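# Press the gauge pin on the magnet-marked post

## Task

Find the checking-fixture post that has the yellow magnet on it. Press that post's gauge pin fully home and keep it there for at least one second; after that the spring is allowed to push it back out. Do not disturb the remaining three pins, and do not move the magnet.

## Robot and tools

ROBOT. Two UR20-style arms, left_arm and right_arm, each ending in a Robotiq 2F-85 two-finger gripper and carrying a wrist camera: cam_left_wrist and cam_right_wrist, both 896x504 images.

FRAMES. Scene frame: origin at table-top height halfway between the nominal bases, +z up, +x out across the table, left_arm on the +y side. Calibrated bases in the scene frame: left_arm at (+0.060, +0.928, 0) m, right_arm at (-0.064, -0.817, 0) m, each turned only slightly about z. Every hand position, orientation, velocity and wrist-camera pose in a result is in that arm's own base frame. Command offsets run along the axes of the arm's current Hand target. In the gripper frame the fingers point along +z and open and close along y. end_effector_position is the point between the pads when shut; closed fingertips reach about 19 mm past it, open ones about 6 mm. Printed poses can be off by a few centimetres.

THE 18-NUMBER ROW. Both tools that move the robot take rows of 18 numbers, each in [-1, 1], always for both arms: left dx, dy, dz, rx, ry, rz, gripper position, force_limit, speed, then the same nine for the right. dx..rz are an offset (not a pose) from that arm's Hand target as it stood when the action or move began; 1.0 equals 0.6 m or 180 degrees; rx, ry, rz form one rotation vector. All rows of one action or move count from that same start, and every new action or call starts from the updated Hand target, so sending an offset twice moves twice. Six zeros re-request the current Hand target. Gripper numbers are absolute commands: position +1 is open (85 mm), about -0.8 brings the pads together, -1 closes until blocked; force_limit sets grip strength; speed sets finger speed, about 20 mm/s at -1, 85 at 0, 150 at +1. Both start at +1. To leave a gripper unchanged, resend its last three numbers; 0 is a real command. Commanded orientation is clipped to within 32 degrees of the measured one each step.

TOOLS.
- execute_actions(actions, cameras): actions is a list of actions; each action is a list of up to 15 rows, one per 1/30 s step, and an action always lasts 15 steps (0.5 s), holding its last row. An empty list just returns state and images. cameras: list of names, [] for none, omitted or ["all"] for all.
- move(target, speed, blend, stop_force, zero, blocking, cameras): straight-line paths to one row or a list of up to 15 rows, all offsets from the Hand targets at the start. speed in m/s, 0.002 to 4.2, default 0.25 (rotation up to twice that in rad/s); blend in metres for rounding corners in a list; stop_force in N, 6 to 120, ends an arm's path when its wrist sensor feels that much push against the motion; zero (with stop_force, default true) rezeroes moving arms first; blocking=false returns early and cannot be combined with stop_force. Paths do not avoid obstacles and last at most 10 s. The result adds a move: line giving the ending (done, off_target, moving, held, fault) and any limits (paced = pose clipped, held = steps withheld).
- wait(seconds 0 to 10, cameras): lets time pass holding the last command.
- stop(cameras): brakes a running move.
- zoom_image(camera, region): region [x0, y0, x1, y1] in pixels of that camera's latest image, at most 504x504.
- zero_wrist_force(arm): subtracts the current wrist reading from later ones.
- read_manual(section): licence texts only.
- finished_scene(scene): ends the current scene (give its number); irreversible.

RESULTS. Each arm reports Hand target (last commanded pose, base for the next offsets), end_effector_position and quat_wxyz, velocities (omitted when joints read "within noise"), Joint positions and torques, Wrist force and torque along the end-effector axes (a push on a surface shows as force into the arm) plus the peak since the last reading, Tool commands, and for each gripper object_status (0 moving, 1 blocked while opening, 2 blocked while closing = gripping, 3 reached target or fully shut) and position_measured in counts (3 open, ~78 = 60 mm, ~130 = 40 mm, ~180 = 20 mm, ~230 pads together). Calls that ran actions also list intermediate positions.

HAZARDS. A net outside force near 150 N (plus or minus 25) or contact torque at a joint's limit (678, 678, 398, 98.4, 98.4, 98.4 N m) stops that arm for 10 s. Arms are stiff: a target even slightly past a firm contact can fault, and faster moves hit harder. For pressing the pin, approach slowly along its axis with a stop_force, hold with wait, then withdraw in a separate move without stop_force. Keep the gripper off the magnet and the other pins, knock nothing off the table, and never let the arms strike or squeeze each other. Avoid steering a wrist close to its own base. Motors heat when loaded or straining; MOTOR HOT appears at 70 °C and brakes engage at 85 °C.

Each tool is called after "Emit:" in YAML: its name, and indented under it one key for each argument.

## Session

Emit:
execute_actions:
  actions: []

Scene clock: 0.00 s.
left_arm: end_effector_position=(+0.6452, +0.5338, +0.3687) position_measured=3 object_status=3 end_effector_quat_wxyz=(+0.054, +0.895, -0.431, +0.101) | right_arm: end_effector_position=(+1.0094, -0.4085, +0.1239) position_measured=3 object_status=3 end_effector_quat_wxyz=(+0.497, -0.362, -0.574, -0.541)
Joint positions: left_arm=[0.541 -1.507 2.094 -2.179 -1.799 -1.706] | right_arm=[2.693 -2.576 -1.22 -2.623 2.507 -0.374]
Joint velocities: within noise
Joint torques (N m): no reading
Motor temperatures (°C): left_arm=[24 36 26 39 35 34] | right_arm=[29 36 36 38 34 39]
Wrist force (N): no reading
Wrist torque (N m): no reading
Wrist force, peak (N): no reading
Hand target: left_arm +0.6452, +0.5338, +0.3687; +0.054, +0.895, -0.431, +0.101 | right_arm +1.0094, -0.4085, +0.1239; +0.497, -0.362, -0.574, -0.541
Tool commands: left_gripper/position=+1.0 left_gripper/force_limit=+1.0 left_gripper/speed=+1.0 right_gripper/position=+1.0 right_gripper/force_limit=+1.0 right_gripper/speed=+1.0

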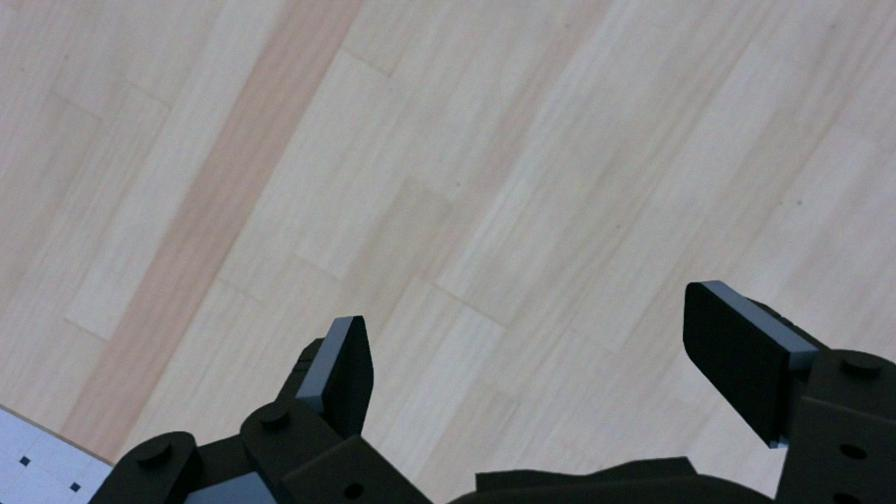

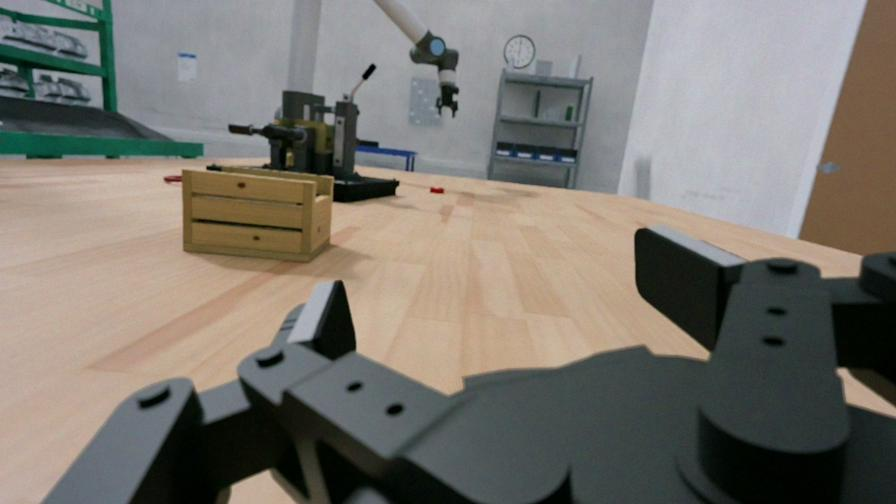

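Emit:
zoom_image:
  camera: "cam_right_wrist"
  region: [150, 60, 500, 270]

Emit:
zoom_image:
  camera: "cam_left_wrist"
  region: [0, 380, 140, 504]

Scaled by 1.440 from the camera's 896x504 image, which has a finer 1280x720 frame.

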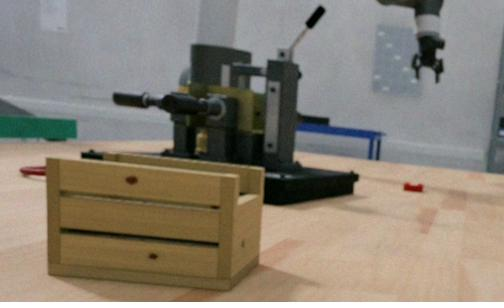

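Scaled by 3.600 from the camera's 896x504 image, which has a finer 1280x720 frame.

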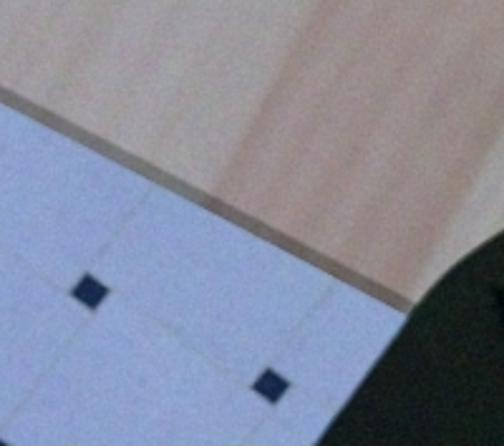

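Emit:
move:
  target: [0.975,0.789,-0.363,-0.135,0.174,-0.030,1,1,1,0,0,0,0,0,0,1,1,1]
  speed: 0.4
  cameras: ["cam_left_wrist"]

Scene clock: 3.83 s.
left_arm: end_effector_position=(+0.6018, -0.1661, +0.7179) position_measured=3 object_status=3 end_effector_quat_wxyz=(+0.357, +0.823, -0.370, +0.242) | right_arm: end_effector_position=(+1.0094, -0.4085, +0.1239) position_measured=3 object_status=3 end_effector_quat_wxyz=(+0.497, -0.362, -0.574, -0.541)
Joint positions: left_arm=[-0.201 -1.96 2.196 -2.233 -2.38 -2.682] | right_arm=[2.693 -2.576 -1.22 -2.623 2.507 -0.374]
Joint velocities: within noise
Joint torques (N m): left_arm=[-8.26 -39.89 -81.19 -15.72 2.83 -5.31] | right_arm=[-0.59 250.41 73.95 -3.08 1.07 0.29]
Motor temperatures (°C): left_arm=[24 36 26 39 35 34] | right_arm=[29 36 36 38 34 39]
Wrist force (N): left_arm=[0.6 -0.1 -0.3] | right_arm=[0.2 0.2 0.4]
Wrist torque (N m): left_arm=[0.02 0.24 -0.04] | right_arm=[0.03 -0.04 0.00]
Wrist force, peak (N): left_arm=[3.2 2.6 1.3] | right_arm=[0.0 0.4 0.5]
Hand target: left_arm +0.6018, -0.1661, +0.7179; +0.357, +0.823, -0.370, +0.242 | right_arm +1.0094, -0.4085, +0.1239; +0.497, -0.362, -0.574, -0.541
Off the commanded pose: left_arm 0.000 m, 0 deg | right_arm 0.000 m, 0 deg.
move: done
camera_calibration:
cam_left_wrist: T_world_to_cam=[[-0.854185, -0.408982, 0.321095, 0.232461], [-0.518864, 0.710689, -0.475081, 0.794555], [-0.0338992, -0.572411, -0.819265, 0.639458], [0, 0, 0, 1]] pos_world=[0.632508, -0.103576, 0.826722]
Images, in order (width x height): cam_left_wrist 896x504.

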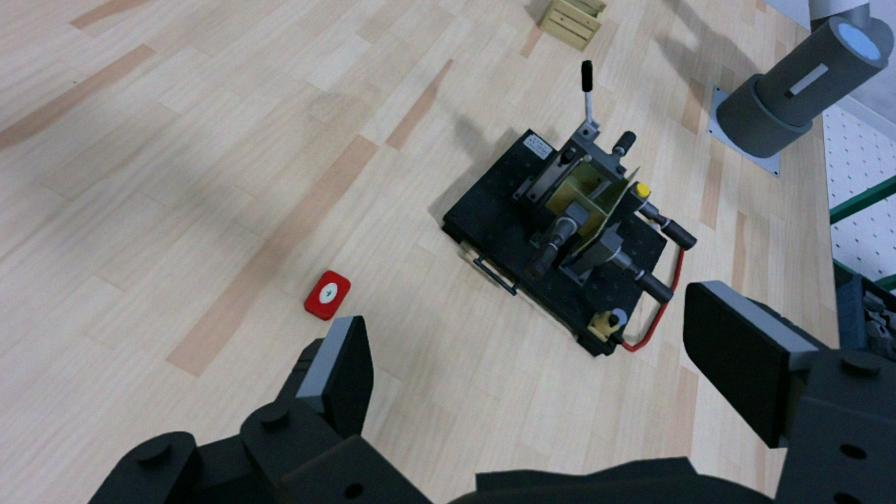

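Emit:
zoom_image:
  camera: "cam_left_wrist"
  region: [490, 50, 710, 190]

Emit:
zoom_image:
  camera: "cam_left_wrist"
  region: [430, 120, 710, 360]

Scaled by 2.291 from the camera's 896x504 image, which has a finer 1280x720 frame.

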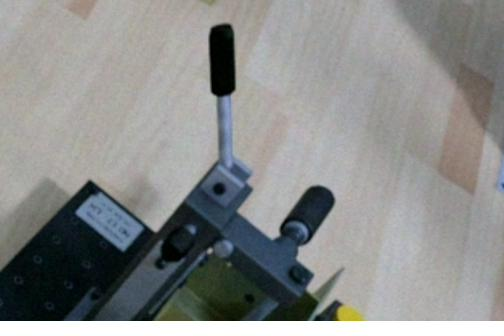

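Scaled by 1.800 from the camera's 896x504 image, which has a finer 1280x720 frame.

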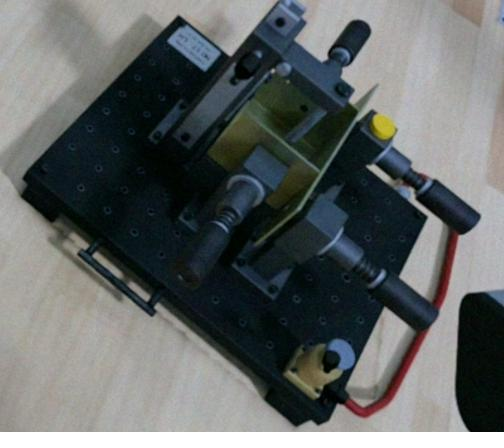

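Emit:
move:
  target: [-0.02,0.525,0.633,0.16,0.04,-0.064,1,1,1,0,0,0,0,0,0,1,1,1]
  speed: 0.4
  cameras: ["cam_left_wrist"]

Scene clock: 7.27 s.
left_arm: end_effector_position=(+0.3997, -0.6005, +0.5997) position_measured=3 object_status=3 end_effector_quat_wxyz=(+0.186, +0.901, -0.192, +0.341) | right_arm: end_effector_position=(+1.0094, -0.4085, +0.1239) position_measured=3 object_status=3 end_effector_quat_wxyz=(+0.497, -0.362, -0.574, -0.541)
Joint positions: left_arm=[-1.535 -1.993 2.385 -2.569 -1.017 -4.08] | right_arm=[2.693 -2.576 -1.22 -2.623 2.507 -0.374]
Joint velocities: within noise
Joint torques (N m): left_arm=[-17.53 23.24 -121.89 -8.85 7.02 -4.75] | right_arm=[-3.51 254.3 73.06 -1.72 1.86 1.23]
Motor temperatures (°C): left_arm=[24 36 26 39 35 34] | right_arm=[29 36 36 38 34 39]
Wrist force (N): left_arm=[0.2 -0.5 -0.2] | right_arm=[0.2 0.1 0.2]
Wrist torque (N m): left_arm=[-0.07 0.22 -0.02] | right_arm=[0.01 -0.04 0.00]
Wrist force, peak (N): left_arm=[-1.3 4.5 1.1] | right_arm=[0.1 0.5 0.5]
Hand target: left_arm +0.3996, -0.6006, +0.5997; +0.186, +0.902, -0.192, +0.341 | right_arm +1.0094, -0.4085, +0.1239; +0.497, -0.362, -0.574, -0.541
Off the commanded pose: left_arm 0.000 m, 0 deg | right_arm 0.000 m, 0 deg.
move: done
camera_calibration:
cam_left_wrist: T_world_to_cam=[[-0.559998, -0.8202, 0.116938, -0.322054], [-0.766498, 0.459335, -0.448879, 0.874568], [0.314457, -0.341004, -0.885908, 0.326865], [0, 0, 0, 1]] pos_world=[0.38722, -0.554406, 0.719808]
Images, in order (width x height): cam_left_wrist 896x504.

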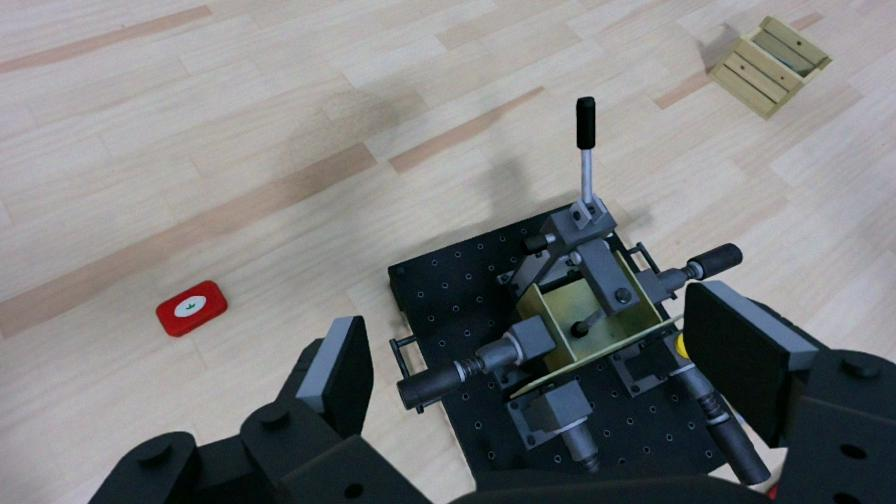

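Emit:
move:
  target: [-0.647,0.688,0.0435,0.16,0.039,-0.063,1,1,1,0,0,0,0,0,0,1,1,1]
  speed: 0.3
  cameras: ["cam_left_wrist"]

Scene clock: 10.83 s.
left_arm: end_effector_position=(-0.0506, -0.8815, +0.3997) position_measured=3 object_status=3 end_effector_quat_wxyz=(+0.000, +0.911, -0.001, +0.412) | right_arm: end_effector_position=(+1.0094, -0.4085, +0.1239) position_measured=3 object_status=3 end_effector_quat_wxyz=(+0.497, -0.362, -0.574, -0.541)
Joint positions: left_arm=[-2.119 -1.393 1.944 -1.588 -0.876 -5.457] | right_arm=[2.693 -2.576 -1.22 -2.623 2.507 -0.374]
Joint velocities: within noise
Joint torques (N m): left_arm=[-16.9 -99.47 -111.04 -2.65 -1.91 -4.56] | right_arm=[-7.43 250.12 72.52 -1.07 2.62 2.24]
Motor temperatures (°C): left_arm=[24 36 26 39 35 34] | right_arm=[29 36 36 38 34 39]
Wrist force (N): left_arm=[0.8 -0.5 0.2] | right_arm=[0.1 0.3 0.2]
Wrist torque (N m): left_arm=[0.08 0.13 -0.08] | right_arm=[0.05 -0.01 0.00]
Wrist force, peak (N): left_arm=[2.7 -3.4 -0.6] | right_arm=[0.3 0.7 0.4]
Hand target: left_arm -0.0507, -0.8815, +0.3996; +0.000, +0.911, -0.001, +0.412 | right_arm +1.0094, -0.4085, +0.1239; +0.497, -0.362, -0.574, -0.541
Off the commanded pose: left_arm 0.000 m, 0 deg | right_arm 0.000 m, 0 deg.
move: done
camera_calibration:
cam_left_wrist: T_world_to_cam=[[-0.0892599, -0.991477, -0.0949008, -0.823706], [-0.859006, 0.124858, -0.496507, 0.28822], [0.504124, 0.0372022, -0.86283, 0.529203], [0, 0, 0, 1]] pos_world=[-0.0927248, -0.87236, 0.521545]
Images, in order (width x height): cam_left_wrist 896x504.

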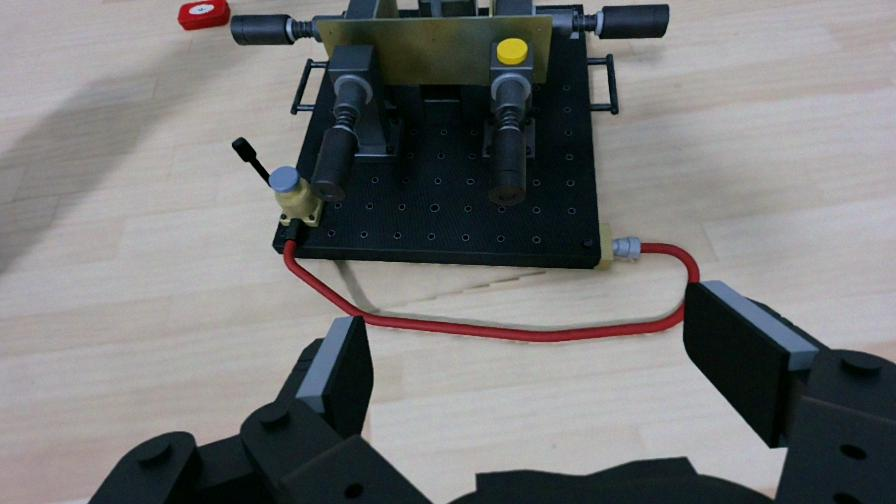

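Emit:
move:
  target: [-0.142,0.039,0.413,-0.0558,0.2289,0.021,-0.8,-1,0,0,0,0,0,0,0,1,1,1]
  speed: 0.15
  cameras: ["cam_left_wrist"]

Scene clock: 15.97 s.
left_arm: end_effector_position=(+0.0788, -0.9049, +0.1719) position_measured=229 object_status=3 end_effector_quat_wxyz=(+0.065, +0.705, -0.065, +0.704) | right_arm: end_effector_position=(+1.0094, -0.4085, +0.1239) position_measured=3 object_status=3 end_effector_quat_wxyz=(+0.497, -0.362, -0.574, -0.541)
Joint positions: left_arm=[-2.092 -0.984 2.008 -1.029 -0.337 -6.278] | right_arm=[2.693 -2.576 -1.22 -2.623 2.507 -0.374]
Joint velocities: within noise
Joint torques (N m): left_arm=[22.15 -145.8 -73.49 5.06 2.88 -2.91] | right_arm=[-1.91 256.59 72.62 -1.17 3.4 3.32]
Motor temperatures (°C): left_arm=[24 36 26 39 35 34] | right_arm=[29 36 36 37 34 39]
Wrist force (N): left_arm=[1.4 -0.5 1.2] | right_arm=[0.3 0.5 0.1]
Wrist torque (N m): left_arm=[0.17 0.23 0.01] | right_arm=[0.09 -0.05 0.00]
Wrist force, peak (N): left_arm=[2.3 -0.4 -1.6] | right_arm=[0.2 0.7 0.1]
Hand target: left_arm +0.0788, -0.9049, +0.1718; +0.065, +0.705, -0.065, +0.704 | right_arm +1.0094, -0.4085, +0.1239; +0.497, -0.362, -0.574, -0.541
Off the commanded pose: left_arm 0.000 m, 0 deg | right_arm 0.000 m, 0 deg.
move: done
camera_calibration:
cam_left_wrist: T_world_to_cam=[[-0.185799, -0.974031, -0.129389, -0.827652], [-0.289481, 0.1801, -0.940088, 0.370517], [0.938978, -0.137212, -0.315426, -0.0179212], [0, 0, 0, 1]] pos_world=[-0.029692, -0.875348, 0.235576]
Images, in order (width x height): cam_left_wrist 896x504.

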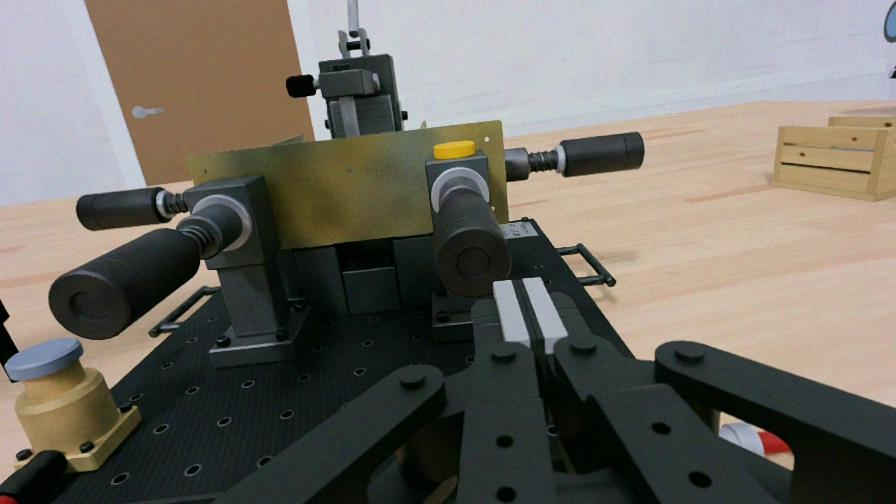

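Emit:
move:
  target: [-0.010,-0.015,0.067,0,0,0,-0.8,-1,0,0,0,0,0,0,0,1,1,1]
  speed: 0.08
  cameras: ["cam_left_wrist"]

Emit:
zoom_image:
  camera: "cam_left_wrist"
  region: [380, 100, 660, 380]

Scene clock: 17.60 s.
left_arm: end_effector_position=(+0.1198, -0.9034, +0.1658) position_measured=229 object_status=3 end_effector_quat_wxyz=(+0.065, +0.705, -0.065, +0.704) | right_arm: end_effector_position=(+1.0094, -0.4085, +0.1239) position_measured=3 object_status=3 end_effector_quat_wxyz=(+0.497, -0.362, -0.574, -0.541)
Joint positions: left_arm=[-2.05 -0.986 2.028 -1.047 -0.295 -6.278] | right_arm=[2.693 -2.576 -1.22 -2.623 2.507 -0.374]
Joint velocities: within noise
Joint torques (N m): left_arm=[21.67 -198.52 -25.84 -1.75 6.75 2.87] | right_arm=[-2.06 256.59 75.44 -1.11 3.16 3.54]
Motor temperatures (°C): left_arm=[24 36 26 39 35 34] | right_arm=[29 36 36 37 34 39]
Wrist force (N): left_arm=[1.6 -0.5 1.3] | right_arm=[-0.1 0.5 0.1]
Wrist torque (N m): left_arm=[0.14 0.20 0.03] | right_arm=[0.09 0.03 0.00]
Wrist force, peak (N): left_arm=[1.8 -0.5 2.1] | right_arm=[0.0 0.7 0.1]
Hand target: left_arm +0.1200, -0.9034, +0.1658; +0.065, +0.705, -0.065, +0.704 | right_arm +1.0094, -0.4085, +0.1239; +0.497, -0.362, -0.574, -0.541
Off the commanded pose: left_arm 0.000 m, 0 deg | right_arm 0.000 m, 0 deg.
move: done
camera_calibration:
cam_left_wrist: T_world_to_cam=[[-0.185734, -0.974052, -0.129329, -0.819382], [-0.289291, 0.179993, -0.940167, 0.376397], [0.939049, -0.137207, -0.315215, -0.058151], [0, 0, 0, 1]] pos_world=[0.0113084, -0.873848, 0.229576]
Images, in order (width x height): cam_left_wrist 896x504.

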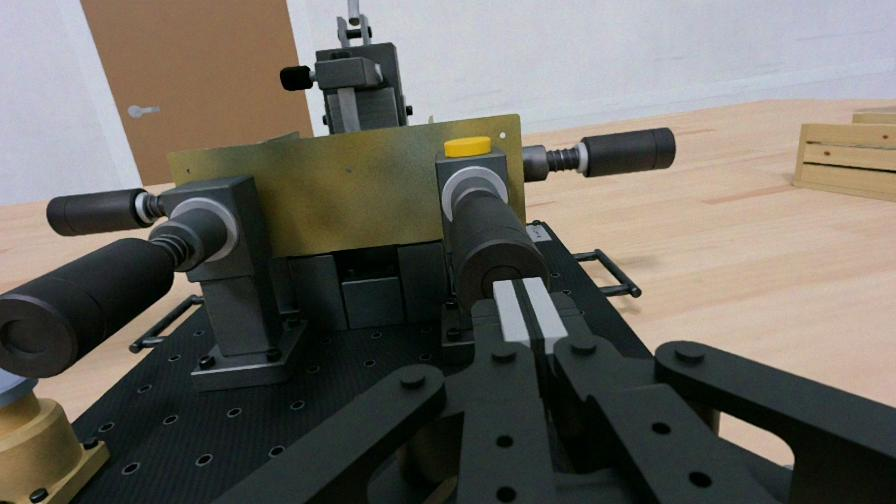

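Scaled by 1.800 from the camera's 896x504 image, which has a finer 1280x720 frame.

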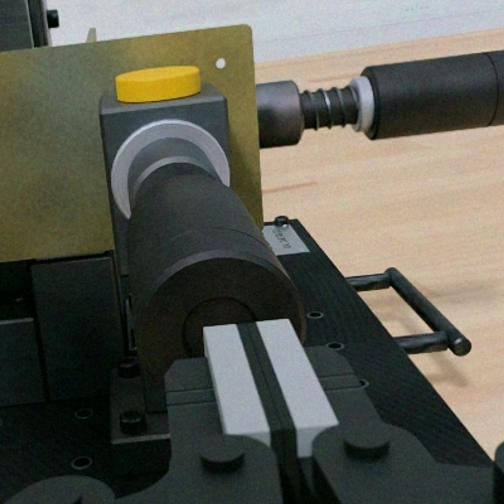

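Emit:
move:
  target: [-0.002,-0.004,0.058,0,0,0,-0.8,-1,0,0,0,0,0,0,0,1,1,1]
  speed: 0.02
  stop_force: 8
  cameras: ["cam_left_wrist"]

Emit:
zoom_image:
  camera: "cam_left_wrist"
  region: [380, 100, 660, 380]

Scene clock: 21.20 s.
left_arm: end_effector_position=(+0.1453, -0.9063, +0.1649) position_measured=229 object_status=3 end_effector_quat_wxyz=(+0.065, +0.705, -0.065, +0.704) | right_arm: end_effector_position=(+1.0094, -0.4085, +0.1239) position_measured=3 object_status=3 end_effector_quat_wxyz=(+0.497, -0.362, -0.574, -0.541)
Joint positions: left_arm=[-2.022 -0.987 2.033 -1.051 -0.267 -6.278] | right_arm=[2.693 -2.576 -1.22 -2.623 2.507 -0.374]
Joint velocities: within noise
Joint torques (N m): left_arm=[-17.01 -160.98 -69.74 4.34 -3.42 -0.7] | right_arm=[-2.28 253.58 74.94 -0.84 3.32 3.79]
Motor temperatures (°C): left_arm=[24 36 26 39 35 34] | right_arm=[29 36 36 37 34 39]
Wrist force (N): left_arm=[2.0 0.0 -0.4] | right_arm=[0.1 0.3 0.4]
Wrist torque (N m): left_arm=[0.29 0.12 0.02] | right_arm=[0.05 -0.03 0.00]
Wrist force, peak (N): left_arm=[1.8 -0.8 -6.2] | right_arm=[0.2 0.5 0.7]
Hand target: left_arm +0.1453, -0.9063, +0.1649; +0.065, +0.705, -0.065, +0.704 (not the last commanded pose) | right_arm +1.0094, -0.4085, +0.1239; +0.497, -0.362, -0.574, -0.541
Off the commanded pose: left_arm 0.009 m, 0 deg | right_arm 0.000 m, 0 deg.
move: contact (left_arm)
camera_calibration:
cam_left_wrist: T_world_to_cam=[[-0.185746, -0.97405, -0.129325, -0.817586], [-0.289379, 0.180005, -0.940137, 0.383458], [0.93902, -0.137202, -0.315305, -0.0827529], [0, 0, 0, 1]] pos_world=[0.0368083, -0.876748, 0.228676]
Images, in order (width x height): cam_left_wrist 896x504.

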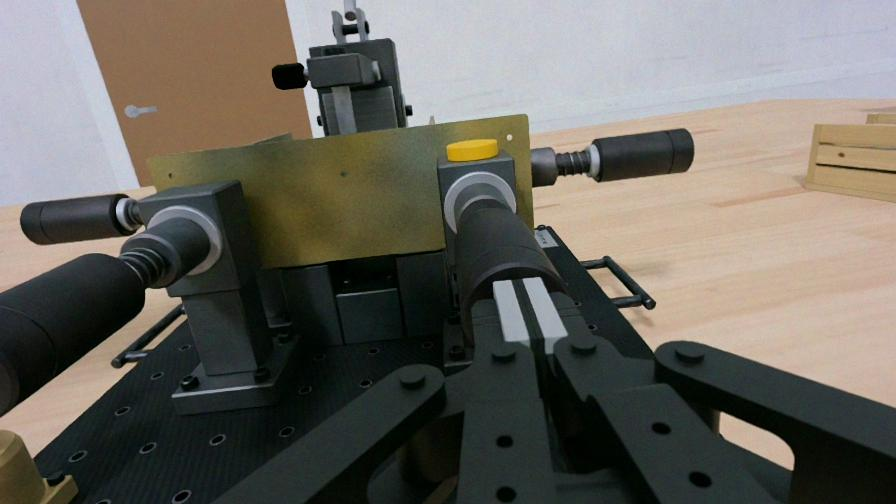

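Scaled by 1.800 from the camera's 896x504 image, which has a finer 1280x720 frame.

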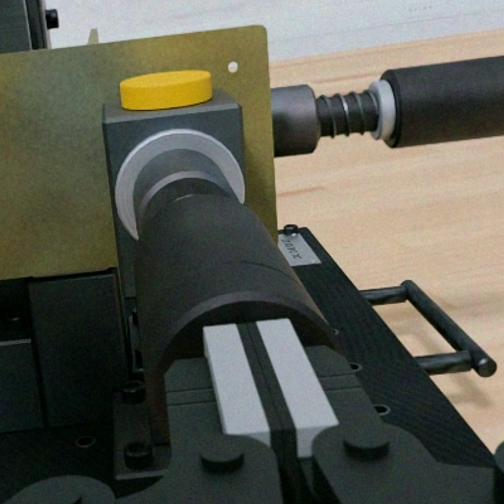

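Emit:
move:
  target: [0,0,0.075,0,0,0,-0.8,-1,0,0,0,0,0,0,0,1,1,1]
  speed: 0.012
  stop_force: 50
  cameras: ["cam_left_wrist"]

Emit:
zoom_image:
  camera: "cam_left_wrist"
  region: [380, 100, 660, 380]

Scene clock: 24.37 s.
left_arm: end_effector_position=(+0.1652, -0.9100, +0.1649) position_measured=229 object_status=3 end_effector_quat_wxyz=(+0.065, +0.705, -0.065, +0.704) | right_arm: end_effector_position=(+1.0094, -0.4085, +0.1239) position_measured=3 object_status=3 end_effector_quat_wxyz=(+0.497, -0.362, -0.574, -0.541)
Joint positions: left_arm=[-1.998 -0.987 2.034 -1.052 -0.243 -6.277] | right_arm=[2.693 -2.576 -1.22 -2.623 2.507 -0.374]
Joint velocities: within noise
Joint torques (N m): left_arm=[10.4 -172.12 -32.78 2.25 -0.92 1.14] | right_arm=[-5.51 253.82 75.1 -1.02 3.99 3.01]
Motor temperatures (°C): left_arm=[24 36 26 39 35 34] | right_arm=[29 36 36 37 34 39]
Wrist force (N): left_arm=[1.4 -8.3 -44.3] | right_arm=[0.1 0.1 0.4]
Wrist torque (N m): left_arm=[0.67 0.22 0.01] | right_arm=[0.01 -0.02 0.00]
Wrist force, peak (N): left_arm=[10.5 -22.8 -113.9] | right_arm=[0.1 0.3 0.8]
Hand target: left_arm +0.1652, -0.9100, +0.1648; +0.065, +0.705, -0.065, +0.704 (not the last commanded pose) | right_arm +1.0094, -0.4085, +0.1239; +0.497, -0.362, -0.574, -0.541
Off the commanded pose: left_arm 0.025 m, 0 deg | right_arm 0.000 m, 0 deg.
move: contact (left_arm)
camera_calibration:
cam_left_wrist: T_world_to_cam=[[-0.185746, -0.97405, -0.129325, -0.817507], [-0.289379, 0.180005, -0.940137, 0.389788], [0.93902, -0.137202, -0.315305, -0.101979], [0, 0, 0, 1]] pos_world=[0.0567083, -0.880448, 0.228576]
Images, in order (width x height): cam_left_wrist 896x504.

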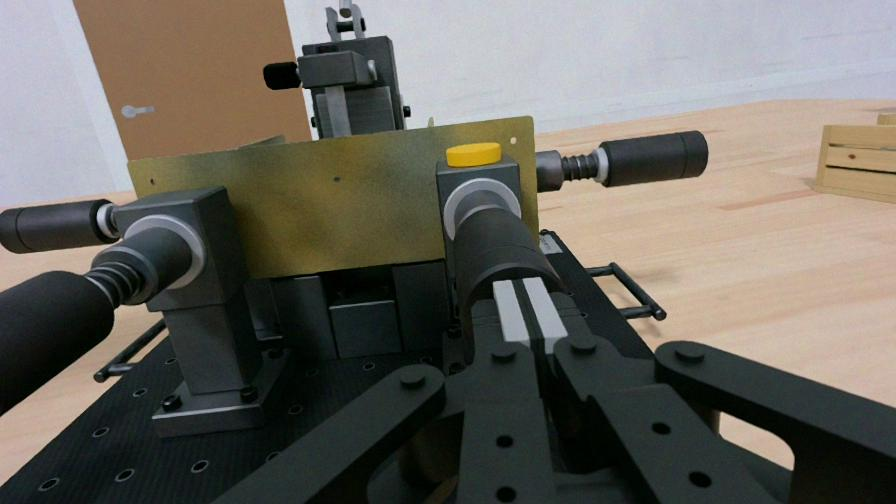

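Scaled by 1.800 from the camera's 896x504 image, which has a finer 1280x720 frame.

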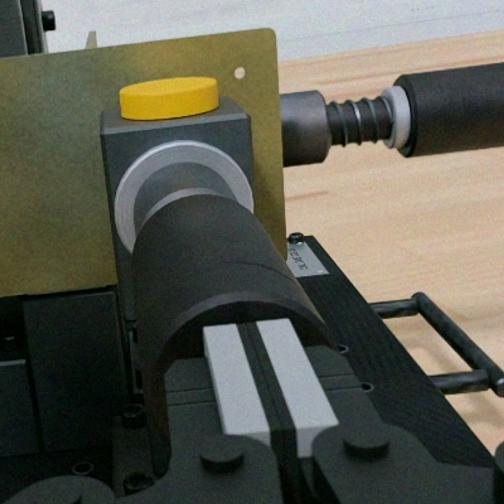

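Emit:
move:
  target: [0,0,0.0006,0,0,0,-0.8,-1,0,0,0,0,0,0,0,1,1,1]
  speed: 0.004
  cameras: []

Emit:
wait:
  seconds: 1.2
  cameras: []

Scene clock: 25.33 s.
left_arm: end_effector_position=(+0.1654, -0.9101, +0.1649) position_measured=229 object_status=3 end_effector_quat_wxyz=(+0.065, +0.705, -0.065, +0.704) | right_arm: end_effector_position=(+1.0094, -0.4085, +0.1239) position_measured=3 object_status=3 end_effector_quat_wxyz=(+0.497, -0.362, -0.574, -0.541)
Joint positions: left_arm=[-1.998 -0.987 2.034 -1.052 -0.243 -6.277] | right_arm=[2.693 -2.576 -1.22 -2.623 2.507 -0.374]
Joint velocities: within noise
Joint torques (N m): left_arm=[82.55 -155.49 -37.01 4.59 11.9 0.01] | right_arm=[-3.13 250.3 75.83 -1.14 3.25 3.99]
Motor temperatures (°C): left_arm=[24 36 26 39 35 34] | right_arm=[29 36 36 37 34 39]
Wrist force (N): left_arm=[6.9 -16.5 -86.6] | right_arm=[0.1 -0.1 0.2]
Wrist torque (N m): left_arm=[1.31 0.42 0.03] | right_arm=[-0.02 -0.02 0.00]
Wrist force, peak (N): left_arm=[6.9 -16.5 -86.6] | right_arm=[0.1 0.3 0.5]
Hand target: left_arm +0.1656, -0.9101, +0.1648; +0.065, +0.705, -0.065, +0.704 | right_arm +1.0094, -0.4085, +0.1239; +0.497, -0.362, -0.574, -0.541
Off the commanded pose: left_arm 0.000 m, 0 deg | right_arm 0.000 m, 0 deg.
move: done
No camera images: "cameras" was empty.

Scene clock: 26.53 s.
left_arm: end_effector_position=(+0.1655, -0.9101, +0.1648) position_measured=229 object_status=3 end_effector_quat_wxyz=(+0.065, +0.705, -0.065, +0.704) | right_arm: end_effector_position=(+1.0094, -0.4085, +0.1239) position_measured=3 object_status=3 end_effector_quat_wxyz=(+0.497, -0.362, -0.574, -0.541)
Joint positions: left_arm=[-1.998 -0.987 2.034 -1.052 -0.243 -6.277] | right_arm=[2.693 -2.576 -1.22 -2.623 2.507 -0.374]
Joint velocities: within noise
Joint torques (N m): left_arm=[103.39 -150.83 -40.76 3.55 13.56 -1.07] | right_arm=[-3.89 253.96 74.96 -0.38 4.03 3.34]
Motor temperatures (°C): left_arm=[24 36 26 39 35 34] | right_arm=[29 36 36 37 34 39]
Wrist force (N): left_arm=[9.9 -21.4 -114.3] | right_arm=[0.0 -0.1 0.1]
Wrist torque (N m): left_arm=[1.56 0.49 0.05] | right_arm=[-0.02 0.00 0.00]
Wrist force, peak (N): left_arm=[9.8 -21.8 -114.4] | right_arm=[0.2 0.5 0.5]
Hand target: left_arm +0.1656, -0.9101, +0.1648; +0.065, +0.705, -0.065, +0.704 | right_arm +1.0094, -0.4085, +0.1239; +0.497, -0.362, -0.574, -0.541
Tool commands: left_gripper/position=-0.8 left_gripper/force_limit=-1.0 left_gripper/speed=+0.0 right_gripper/position=+1.0 right_gripper/force_limit=+1.0 right_gripper/speed=+1.0
Off the commanded pose: left_arm 0.000 m, 0 deg | right_arm 0.000 m, 0 deg.
wait: 1.20 s; at rest by 0.17 s
No camera images: "cameras" was empty.

Emit:
move:
  target: [0,0,-0.15,0,0,0,-0.8,-1,0,0,0,0,0,0,0,1,1,1]
  speed: 0.05
  cameras: ["cam_left_wrist"]

Scene clock: 28.87 s.
left_arm: end_effector_position=(+0.0772, -0.8936, +0.1650) position_measured=229 object_status=3 end_effector_quat_wxyz=(+0.065, +0.705, -0.065, +0.704) | right_arm: end_effector_position=(+1.0094, -0.4085, +0.1239) position_measured=3 object_status=3 end_effector_quat_wxyz=(+0.497, -0.362, -0.574, -0.541)
Joint positions: left_arm=[-2.1 -0.983 2.025 -1.046 -0.345 -6.279] | right_arm=[2.693 -2.576 -1.22 -2.623 2.507 -0.374]
Joint velocities: within noise
Joint torques (N m): left_arm=[-4.56 -144.82 -71.06 6.19 -6.24 -4.53] | right_arm=[-8.62 252.98 76.44 -0.62 3.41 2.99]
Motor temperatures (°C): left_arm=[24 36 26 39 35 34] | right_arm=[29 36 36 37 34 39]
Wrist force (N): left_arm=[0.3 2.7 0.7] | right_arm=[-0.1 0.0 0.2]
Wrist torque (N m): left_arm=[0.75 0.43 0.02] | right_arm=[0.01 0.02 0.00]
Wrist force, peak (N): left_arm=[9.9 -21.6 -115.1] | right_arm=[0.3 0.3 0.6]
Hand target: left_arm +0.0771, -0.8936, +0.1650; +0.065, +0.705, -0.065, +0.704 | right_arm +1.0094, -0.4085, +0.1239; +0.497, -0.362, -0.574, -0.541
Off the commanded pose: left_arm 0.000 m, 0 deg | right_arm 0.000 m, 0 deg.
move: done
camera_calibration:
cam_left_wrist: T_world_to_cam=[[-0.185734, -0.974052, -0.129329, -0.817962], [-0.289291, 0.179993, -0.940167, 0.361481], [0.939049, -0.137207, -0.315215, -0.0171003], [0, 0, 0, 1]] pos_world=[-0.0312916, -0.864148, 0.228676]
Images, in order (width x height): cam_left_wrist 896x504.

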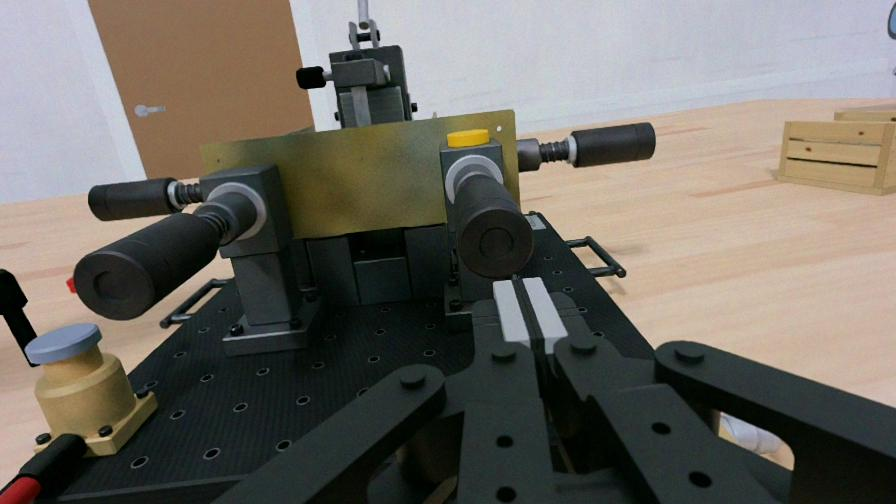

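Emit:
finished_scene:
  scene: 1

The scene is finished: the task was done.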